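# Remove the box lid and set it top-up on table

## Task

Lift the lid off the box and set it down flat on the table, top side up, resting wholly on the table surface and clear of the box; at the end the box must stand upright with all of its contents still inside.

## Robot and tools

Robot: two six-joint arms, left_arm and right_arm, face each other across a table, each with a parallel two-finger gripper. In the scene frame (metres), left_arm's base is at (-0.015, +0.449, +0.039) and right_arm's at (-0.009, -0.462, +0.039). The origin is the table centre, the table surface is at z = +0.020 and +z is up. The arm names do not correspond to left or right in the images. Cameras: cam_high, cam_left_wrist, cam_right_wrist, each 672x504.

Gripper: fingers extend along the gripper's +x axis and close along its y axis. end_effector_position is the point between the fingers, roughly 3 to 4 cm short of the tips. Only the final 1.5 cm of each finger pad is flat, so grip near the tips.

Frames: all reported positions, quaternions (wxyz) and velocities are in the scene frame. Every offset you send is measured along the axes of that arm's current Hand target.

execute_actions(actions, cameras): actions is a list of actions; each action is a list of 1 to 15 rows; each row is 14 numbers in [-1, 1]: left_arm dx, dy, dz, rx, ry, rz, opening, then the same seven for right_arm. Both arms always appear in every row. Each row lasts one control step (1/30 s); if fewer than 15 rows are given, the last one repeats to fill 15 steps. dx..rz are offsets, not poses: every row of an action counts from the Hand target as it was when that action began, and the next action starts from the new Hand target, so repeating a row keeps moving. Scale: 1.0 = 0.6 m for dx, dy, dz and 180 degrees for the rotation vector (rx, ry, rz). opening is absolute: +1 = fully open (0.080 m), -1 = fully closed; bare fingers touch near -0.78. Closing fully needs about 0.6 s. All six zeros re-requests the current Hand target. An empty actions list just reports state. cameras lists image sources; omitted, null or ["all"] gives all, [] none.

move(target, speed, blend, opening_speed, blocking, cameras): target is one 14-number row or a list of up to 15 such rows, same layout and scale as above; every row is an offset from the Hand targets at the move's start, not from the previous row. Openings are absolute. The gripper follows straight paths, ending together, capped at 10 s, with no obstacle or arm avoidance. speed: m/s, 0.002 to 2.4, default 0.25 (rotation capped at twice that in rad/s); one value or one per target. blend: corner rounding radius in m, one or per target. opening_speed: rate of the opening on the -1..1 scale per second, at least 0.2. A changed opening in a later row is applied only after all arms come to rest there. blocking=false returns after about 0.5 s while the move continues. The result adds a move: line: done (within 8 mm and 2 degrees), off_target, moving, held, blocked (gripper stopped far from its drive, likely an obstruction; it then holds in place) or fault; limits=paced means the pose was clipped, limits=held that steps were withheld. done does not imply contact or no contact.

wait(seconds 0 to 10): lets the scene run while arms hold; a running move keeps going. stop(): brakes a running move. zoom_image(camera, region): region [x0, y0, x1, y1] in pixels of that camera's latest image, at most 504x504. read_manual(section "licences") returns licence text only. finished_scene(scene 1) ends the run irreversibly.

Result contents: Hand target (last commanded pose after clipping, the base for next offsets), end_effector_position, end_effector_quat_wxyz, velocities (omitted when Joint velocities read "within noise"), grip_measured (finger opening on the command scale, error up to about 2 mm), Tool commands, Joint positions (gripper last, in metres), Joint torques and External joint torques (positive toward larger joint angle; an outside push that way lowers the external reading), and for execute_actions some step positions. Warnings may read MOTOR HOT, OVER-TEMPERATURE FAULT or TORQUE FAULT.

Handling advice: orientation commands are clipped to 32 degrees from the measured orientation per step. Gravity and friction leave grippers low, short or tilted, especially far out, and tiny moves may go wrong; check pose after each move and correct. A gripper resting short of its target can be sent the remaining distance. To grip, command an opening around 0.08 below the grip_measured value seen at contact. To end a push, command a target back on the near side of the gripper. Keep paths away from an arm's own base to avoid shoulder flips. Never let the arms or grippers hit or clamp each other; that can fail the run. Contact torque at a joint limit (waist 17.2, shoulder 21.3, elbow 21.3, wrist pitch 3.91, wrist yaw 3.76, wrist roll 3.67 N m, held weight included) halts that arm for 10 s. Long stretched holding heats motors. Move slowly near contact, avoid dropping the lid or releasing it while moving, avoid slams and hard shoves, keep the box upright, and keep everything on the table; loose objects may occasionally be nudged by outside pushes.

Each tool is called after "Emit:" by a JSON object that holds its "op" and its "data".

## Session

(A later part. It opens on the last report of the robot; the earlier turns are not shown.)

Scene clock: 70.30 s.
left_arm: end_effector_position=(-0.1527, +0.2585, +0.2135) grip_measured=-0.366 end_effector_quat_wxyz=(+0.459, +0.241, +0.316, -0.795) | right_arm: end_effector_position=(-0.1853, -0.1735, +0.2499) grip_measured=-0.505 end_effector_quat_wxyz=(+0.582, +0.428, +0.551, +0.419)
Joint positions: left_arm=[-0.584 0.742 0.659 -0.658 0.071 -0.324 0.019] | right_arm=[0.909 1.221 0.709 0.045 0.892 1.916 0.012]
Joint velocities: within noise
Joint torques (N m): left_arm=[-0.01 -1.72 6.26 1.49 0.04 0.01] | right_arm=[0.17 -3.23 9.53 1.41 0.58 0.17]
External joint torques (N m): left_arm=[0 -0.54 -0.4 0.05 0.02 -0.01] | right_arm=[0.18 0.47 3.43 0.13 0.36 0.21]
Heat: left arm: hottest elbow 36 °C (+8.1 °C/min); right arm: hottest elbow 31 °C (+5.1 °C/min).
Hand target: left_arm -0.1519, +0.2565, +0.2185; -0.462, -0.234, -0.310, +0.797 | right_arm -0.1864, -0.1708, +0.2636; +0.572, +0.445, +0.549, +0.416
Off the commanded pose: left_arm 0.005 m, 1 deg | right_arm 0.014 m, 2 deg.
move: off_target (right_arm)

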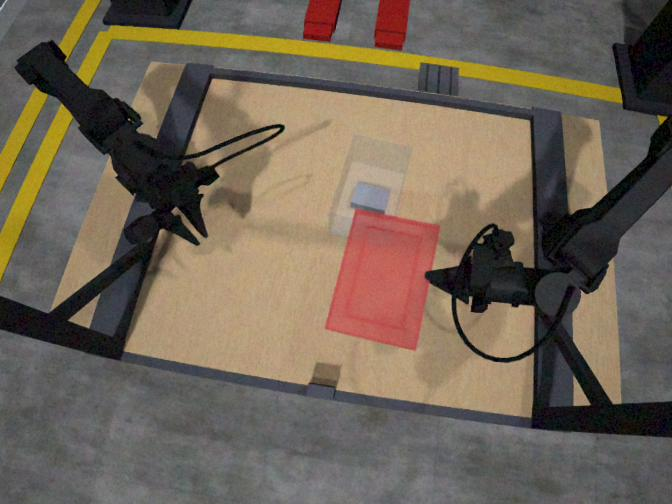

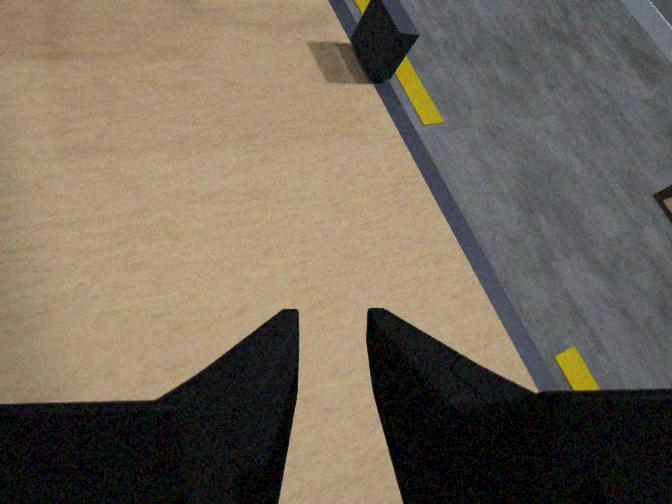

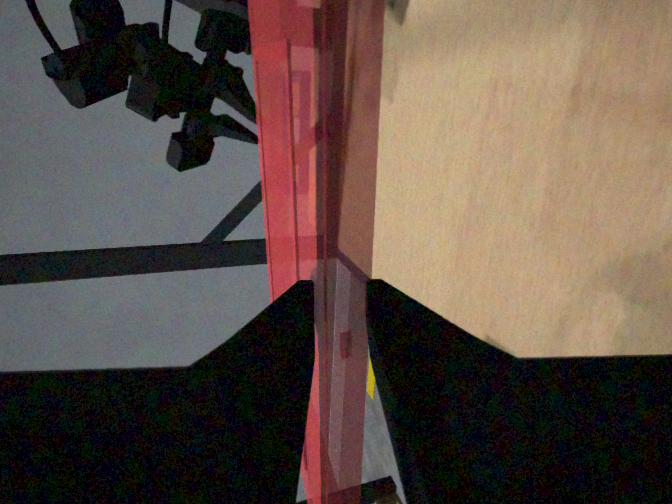

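Emit:
{"op": "move", "data": {"target": [0,0,0,0,0,0,-0.366,0.056,-0.2093,0,0,0,-0.0833,-0.8], "speed": 0.12, "cameras": ["cam_high","cam_right_wrist"]}}

Scene clock: 74.53 s.
left_arm: end_effector_position=(-0.1527, +0.2585, +0.2135) grip_measured=-0.366 end_effector_quat_wxyz=(+0.459, +0.241, +0.316, -0.795) | right_arm: end_effector_position=(-0.1876, -0.1731, +0.1316) grip_measured=-0.505 end_effector_quat_wxyz=(+0.625, +0.362, +0.601, +0.340)
Joint positions: left_arm=[-0.584 0.742 0.659 -0.658 0.071 -0.324 0.019] | right_arm=[0.867 1.47 0.59 0.115 0.751 2.134 0.012]
Joint velocities: within noise
Joint torques (N m): left_arm=[0 -1.68 6.28 1.49 0.04 0.01] | right_arm=[-0.3 -3.88 4.89 1.98 0.13 0.16]
External joint torques (N m): left_arm=[0 -0.51 -0.43 0.03 0.03 -0.01] | right_arm=[-0.31 0.63 -0.32 0.81 -0.17 0.21]
Heat: left arm: hottest elbow 36 °C (+7.1 °C/min); right arm: hottest elbow 31 °C (+4.0 °C/min).
Hand target: left_arm -0.1519, +0.2565, +0.2185; -0.462, -0.234, -0.310, +0.797 | right_arm -0.1864, -0.1707, +0.1336; +0.621, +0.370, +0.603, +0.338
Off the commanded pose: left_arm 0.005 m, 1 deg | right_arm 0.003 m, 1 deg.
move: done
Images, in order (width x height): cam_high 672x504, cam_right_wrist 672x504.

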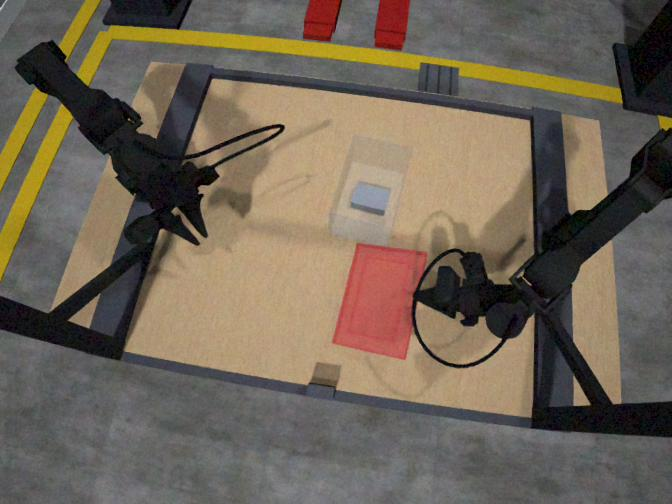

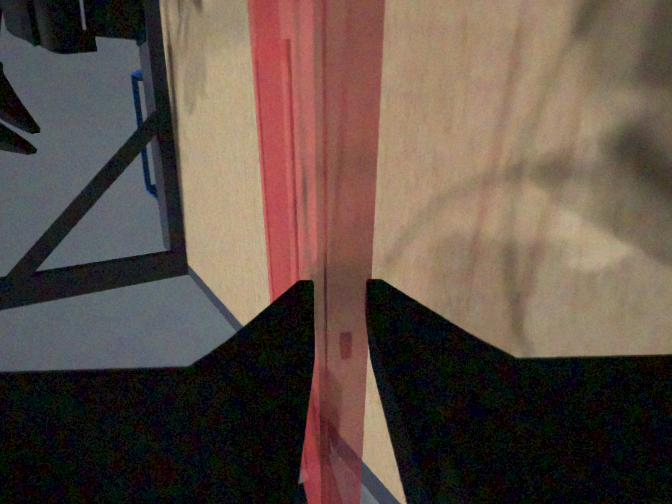

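Emit:
{"op": "move", "data": {"target": [0,0,0,0,0,0,-0.366,0.016,-0.029,-0.0133,0,0,0,-0.8], "speed": 0.08, "cameras": ["cam_high","cam_right_wrist"]}}

Scene clock: 77.07 s.
left_arm: end_effector_position=(-0.1527, +0.2585, +0.2135) grip_measured=-0.366 end_effector_quat_wxyz=(+0.459, +0.241, +0.316, -0.795) | right_arm: end_effector_position=(-0.1954, -0.1720, +0.1108) grip_measured=-0.505 end_effector_quat_wxyz=(+0.624, +0.360, +0.606, +0.338)
Joint positions: left_arm=[-0.584 0.742 0.659 -0.658 0.071 -0.324 0.019] | right_arm=[0.88 1.56 0.574 0.209 0.75 2.152 0.012]
Joint velocities: within noise
Joint torques (N m): left_arm=[0.01 -1.7 6.26 1.49 0.04 0.01] | right_arm=[0.27 -4.15 4.41 1.95 0.61 0.17]
External joint torques (N m): left_arm=[0.01 -0.57 -0.4 0.03 0.02 -0.01] | right_arm=[0.28 0.65 -0.44 0.8 0.3 0.21]
Heat: left arm: hottest elbow 36 °C (+6.1 °C/min); right arm: hottest elbow 31 °C (+4.1 °C/min).
Hand target: left_arm -0.1519, +0.2565, +0.2185; -0.462, -0.234, -0.310, +0.797 | right_arm -0.1944, -0.1707, +0.1137; +0.621, +0.370, +0.603, +0.338
Off the commanded pose: left_arm 0.005 m, 1 deg | right_arm 0.003 m, 1 deg.
move: done
Images, in order (width x height): cam_high 672x504, cam_right_wrist 672x504.

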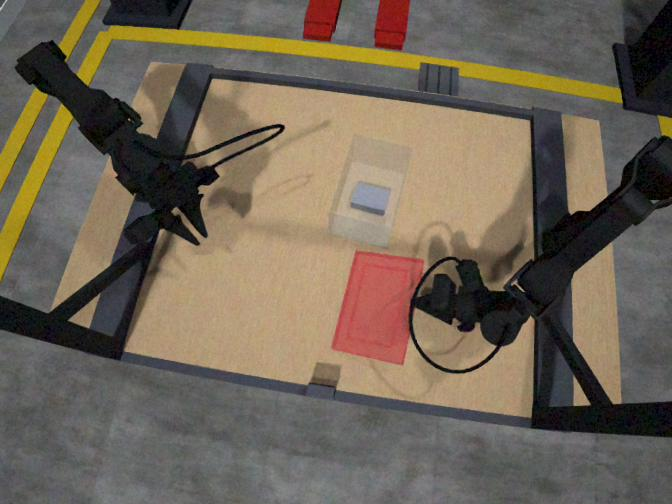

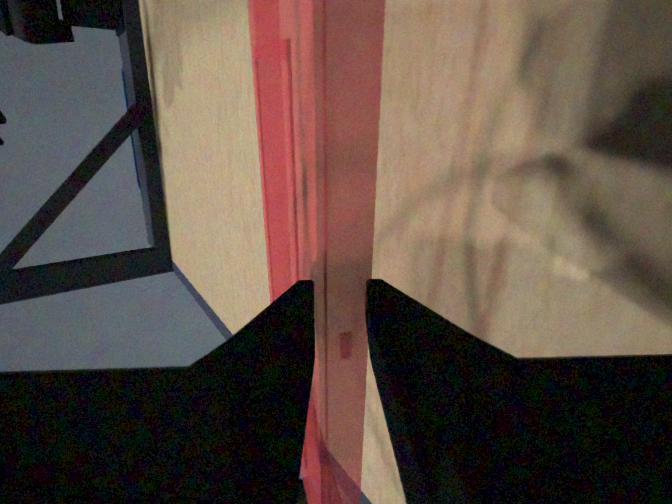

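Emit:
{"op": "move", "data": {"target": [0,0,0,0,0,0,-0.366,0.0042,-0.0072,0,0,0,0,-0.8], "speed": 0.05, "cameras": ["cam_right_wrist"]}}

Emit:
{"op": "move", "data": {"target": [0,0,0,0,0,0,-0.366,0,0,0,0,0,0,-0.3], "opening_speed": 0.4, "cameras": ["cam_high","cam_right_wrist"]}}

Scene clock: 81.03 s.
left_arm: end_effector_position=(-0.1527, +0.2585, +0.2135) grip_measured=-0.366 end_effector_quat_wxyz=(+0.459, +0.241, +0.316, -0.795) | right_arm: end_effector_position=(-0.1957, -0.1718, +0.1060) grip_measured=-0.505 end_effector_quat_wxyz=(+0.624, +0.360, +0.606, +0.338)
Joint positions: left_arm=[-0.584 0.742 0.659 -0.658 0.071 -0.324 0.019] | right_arm=[0.88 1.578 0.567 0.235 0.75 2.152 0.012]
Joint velocities: within noise
Joint torques (N m): left_arm=[-0.02 -1.72 6.29 1.48 0.04 0.02] | right_arm=[0.27 -4.19 4.27 1.94 0.6 0.16]
External joint torques (N m): left_arm=[-0.01 -0.57 -0.36 0.03 0.02 0] | right_arm=[0.28 0.68 -0.55 0.77 0.28 0.2]
Heat: left arm: hottest elbow 37 °C (+7.1 °C/min); right arm: hottest wrist pitch 32 °C (+5.1 °C/min).
Hand target: left_arm -0.1519, +0.2565, +0.2185; -0.462, -0.234, -0.310, +0.797 | right_arm -0.1944, -0.1707, +0.1087; +0.621, +0.370, +0.603, +0.338
Off the commanded pose: left_arm 0.005 m, 1 deg | right_arm 0.003 m, 1 deg.
move: done
Images, in order (width x height): cam_right_wrist 672x504.

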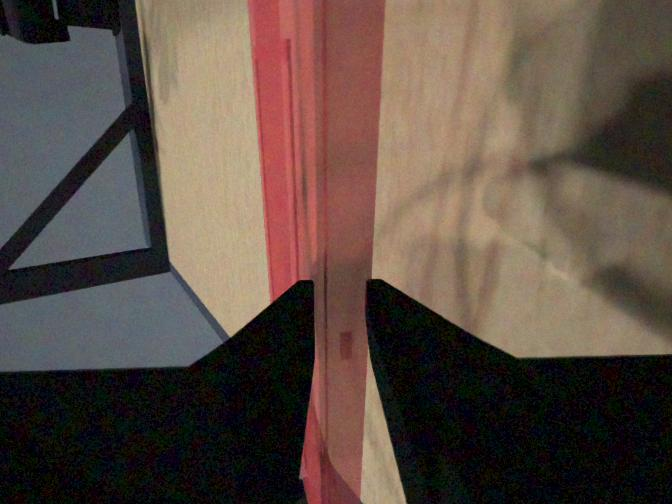

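Scene clock: 82.83 s.
left_arm: end_effector_position=(-0.1527, +0.2585, +0.2135) grip_measured=-0.366 end_effector_quat_wxyz=(+0.459, +0.241, +0.316, -0.795) | right_arm: end_effector_position=(-0.1954, -0.1718, +0.1060) grip_measured=-0.303 end_effector_quat_wxyz=(+0.624, +0.361, +0.606, +0.338)
Joint positions: left_arm=[-0.584 0.742 0.659 -0.658 0.071 -0.324 0.019] | right_arm=[0.88 1.578 0.565 0.238 0.751 2.154 0.021]
Joint velocities: within noise
Joint torques (N m): left_arm=[-0.01 -1.7 6.29 1.49 0.05 0] | right_arm=[0.25 -4.19 4.28 1.83 0.59 0.14]
External joint torques (N m): left_arm=[0 -0.55 -0.36 0.04 0.03 -0.01] | right_arm=[0.25 0.64 -0.48 0.67 0.28 0.18]
Heat: left arm: hottest elbow 37 °C (+6.0 °C/min); right arm: hottest wrist pitch 32 °C (+5.0 °C/min).
Hand target: left_arm -0.1519, +0.2565, +0.2185; -0.462, -0.234, -0.310, +0.797 | right_arm -0.1944, -0.1707, +0.1087; +0.621, +0.370, +0.603, +0.338
Off the commanded pose: left_arm 0.005 m, 1 deg | right_arm 0.003 m, 1 deg.
move: done
Images, in order (width x height): cam_high 672x504, cam_right_wrist 672x504.

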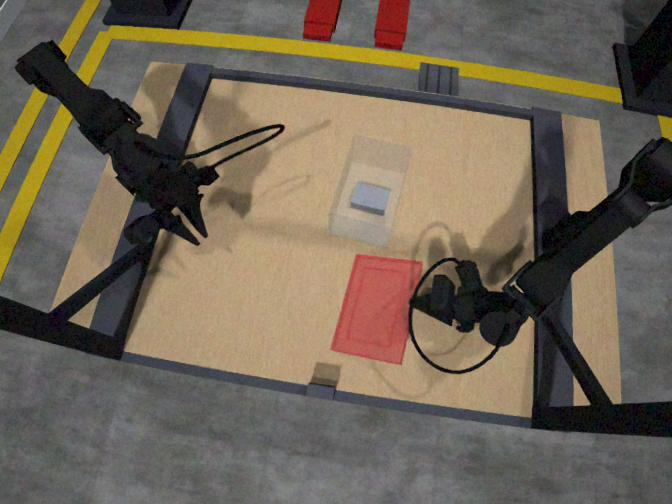

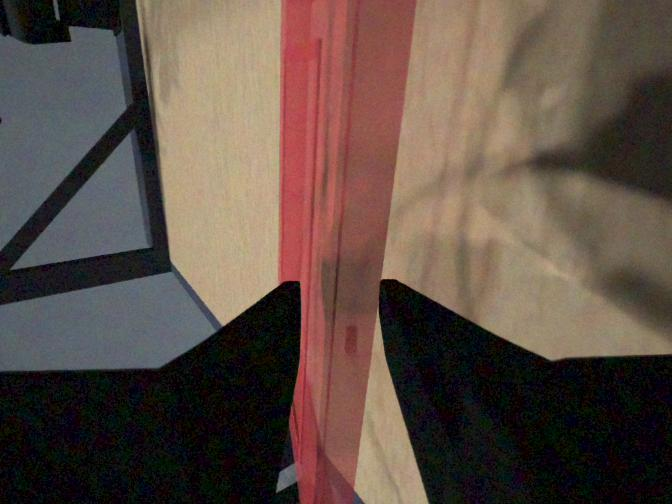

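Emit:
{"op": "move", "data": {"target": [0,0,0,0,0,0,-0.366,0.013,-0.0098,0,0,0,-0.0667,0.12], "speed": 0.1, "opening_speed": 0.4, "cameras": ["cam_high","cam_right_wrist"]}}

Scene clock: 91.60 s.
left_arm: end_effector_position=(-0.1527, +0.2585, +0.2135) grip_measured=-0.366 end_effector_quat_wxyz=(+0.459, +0.241, +0.316, -0.795) | right_arm: end_effector_position=(-0.1905, -0.1726, +0.0932) grip_measured=+0.117 end_effector_quat_wxyz=(+0.661, +0.295, +0.634, +0.272)
Joint positions: left_arm=[-0.584 0.742 0.659 -0.658 0.071 -0.324 0.019] | right_arm=[0.818 1.583 0.677 -0.058 0.601 2.226 0.04]
Joint velocities: within noise
Joint torques (N m): left_arm=[-0.03 -1.68 6.27 1.48 0.06 0.01] | right_arm=[-0.26 -4.2 7.36 0.98 0.08 0.16]
External joint torques (N m): left_arm=[-0.03 -0.51 -0.36 0.05 0.04 0] | right_arm=[-0.25 0.88 2.4 -0.03 -0.23 0.19]
Heat: left arm: hottest elbow 37 °C (+5.0 °C/min); right arm: hottest wrist pitch 32 °C (+5.0 °C/min).
Hand target: left_arm -0.1519, +0.2565, +0.2185; -0.462, -0.234, -0.310, +0.797 | right_arm -0.1942, -0.1668, +0.0997; +0.653, +0.305, +0.638, +0.271
Off the commanded pose: left_arm 0.005 m, 1 deg | right_arm 0.009 m, 1 deg.
move: off_target (right_arm)
Images, in order (width x height): cam_high 672x504, cam_right_wrist 672x504.

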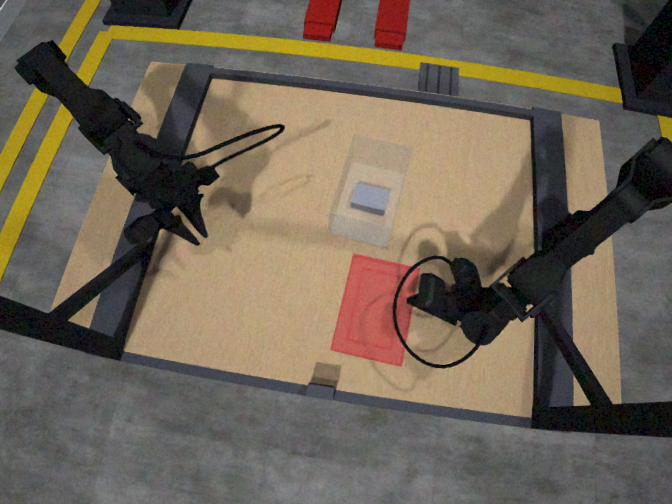

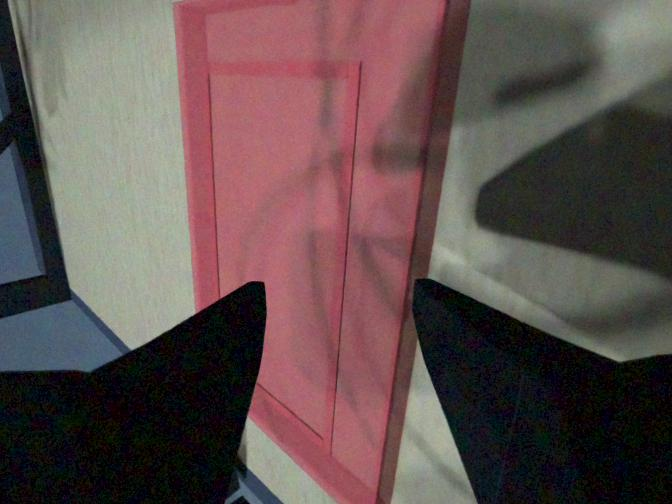

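Emit:
{"op": "zoom_image", "data": {"camera": "cam_high", "region": [310, 230, 470, 380]}}

Emit:
{"op": "zoom_image", "data": {"camera": "cam_right_wrist", "region": [330, 180, 560, 480]}}

Scaled by 3.150.

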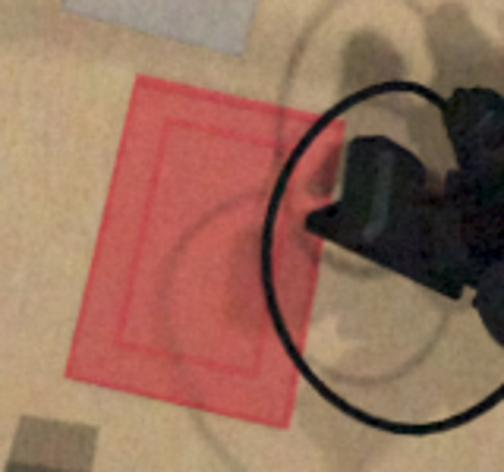

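Scaled by 1.680.

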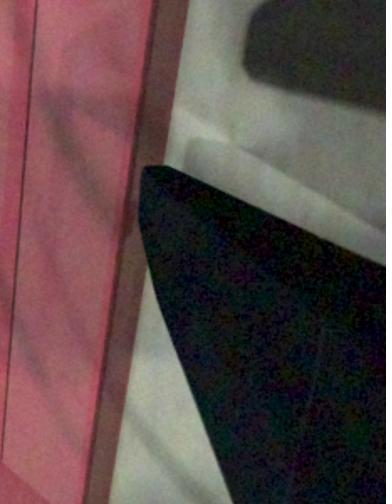

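Emit:
{"op": "move", "data": {"target": [0,0,0,0,0,0,-0.366,-0.048,-0.046,0,0,0,0,0.12], "speed": 0.1, "cameras": ["cam_high","cam_right_wrist"]}}

Emit:
{"op": "zoom_image", "data": {"camera": "cam_high", "region": [310, 120, 470, 380]}}

Scene clock: 96.87 s.
left_arm: end_effector_position=(-0.1527, +0.2585, +0.2135) grip_measured=-0.366 end_effector_quat_wxyz=(+0.459, +0.241, +0.316, -0.795) | right_arm: end_effector_position=(-0.1981, -0.2075, +0.0937) grip_measured=+0.117 end_effector_quat_wxyz=(+0.656, +0.295, +0.640, +0.269)
Joint positions: left_arm=[-0.584 0.742 0.659 -0.658 0.071 -0.324 0.019] | right_arm=[0.938 1.519 0.633 -0.146 0.653 2.355 0.04]
Joint velocities: within noise
Joint torques (N m): left_arm=[0 -1.68 6.29 1.48 0.05 0.01] | right_arm=[0.25 -5.43 4.2 0.89 0.66 0.16]
External joint torques (N m): left_arm=[0.01 -0.54 -0.32 0.05 0.03 -0.01] | right_arm=[0.28 -0.81 -0.77 -0.05 0.32 0.2]
Heat: left arm: hottest elbow 37 °C (+4.0 °C/min); right arm: hottest wrist pitch 32 °C (+4.0 °C/min).
Hand target: left_arm -0.1519, +0.2565, +0.2185; -0.462, -0.234, -0.310, +0.797 | right_arm -0.1962, -0.2067, +0.0985; +0.653, +0.305, +0.638, +0.271
Off the commanded pose: left_arm 0.005 m, 1 deg | right_arm 0.005 m, 1 deg.
move: done
Images, in order (width x height): cam_high 672x504, cam_right_wrist 672x504.

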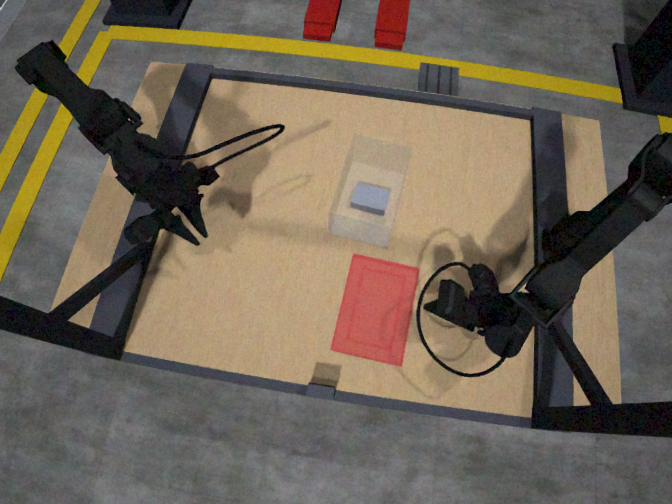

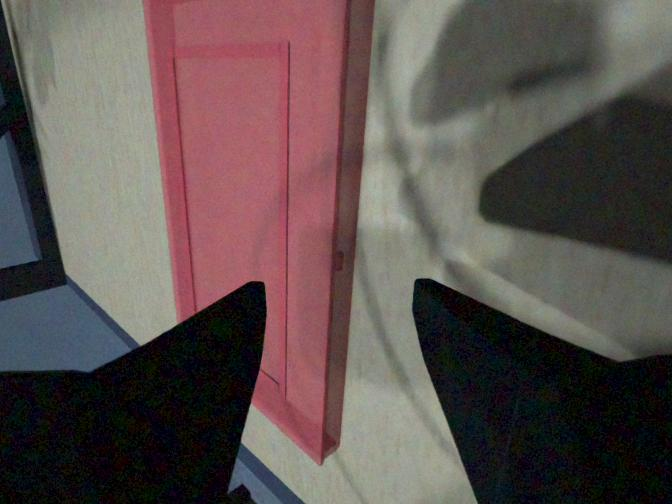

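Scaled by 1.938.

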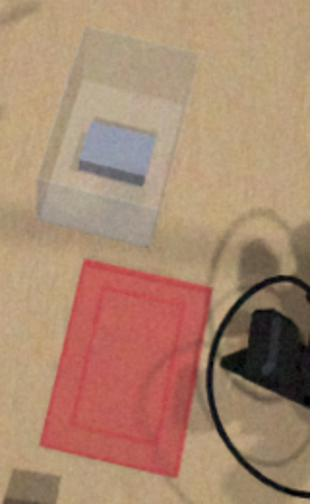

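Emit:
{"op": "finished_scene", "data": {}}

The scene is finished: the task was done.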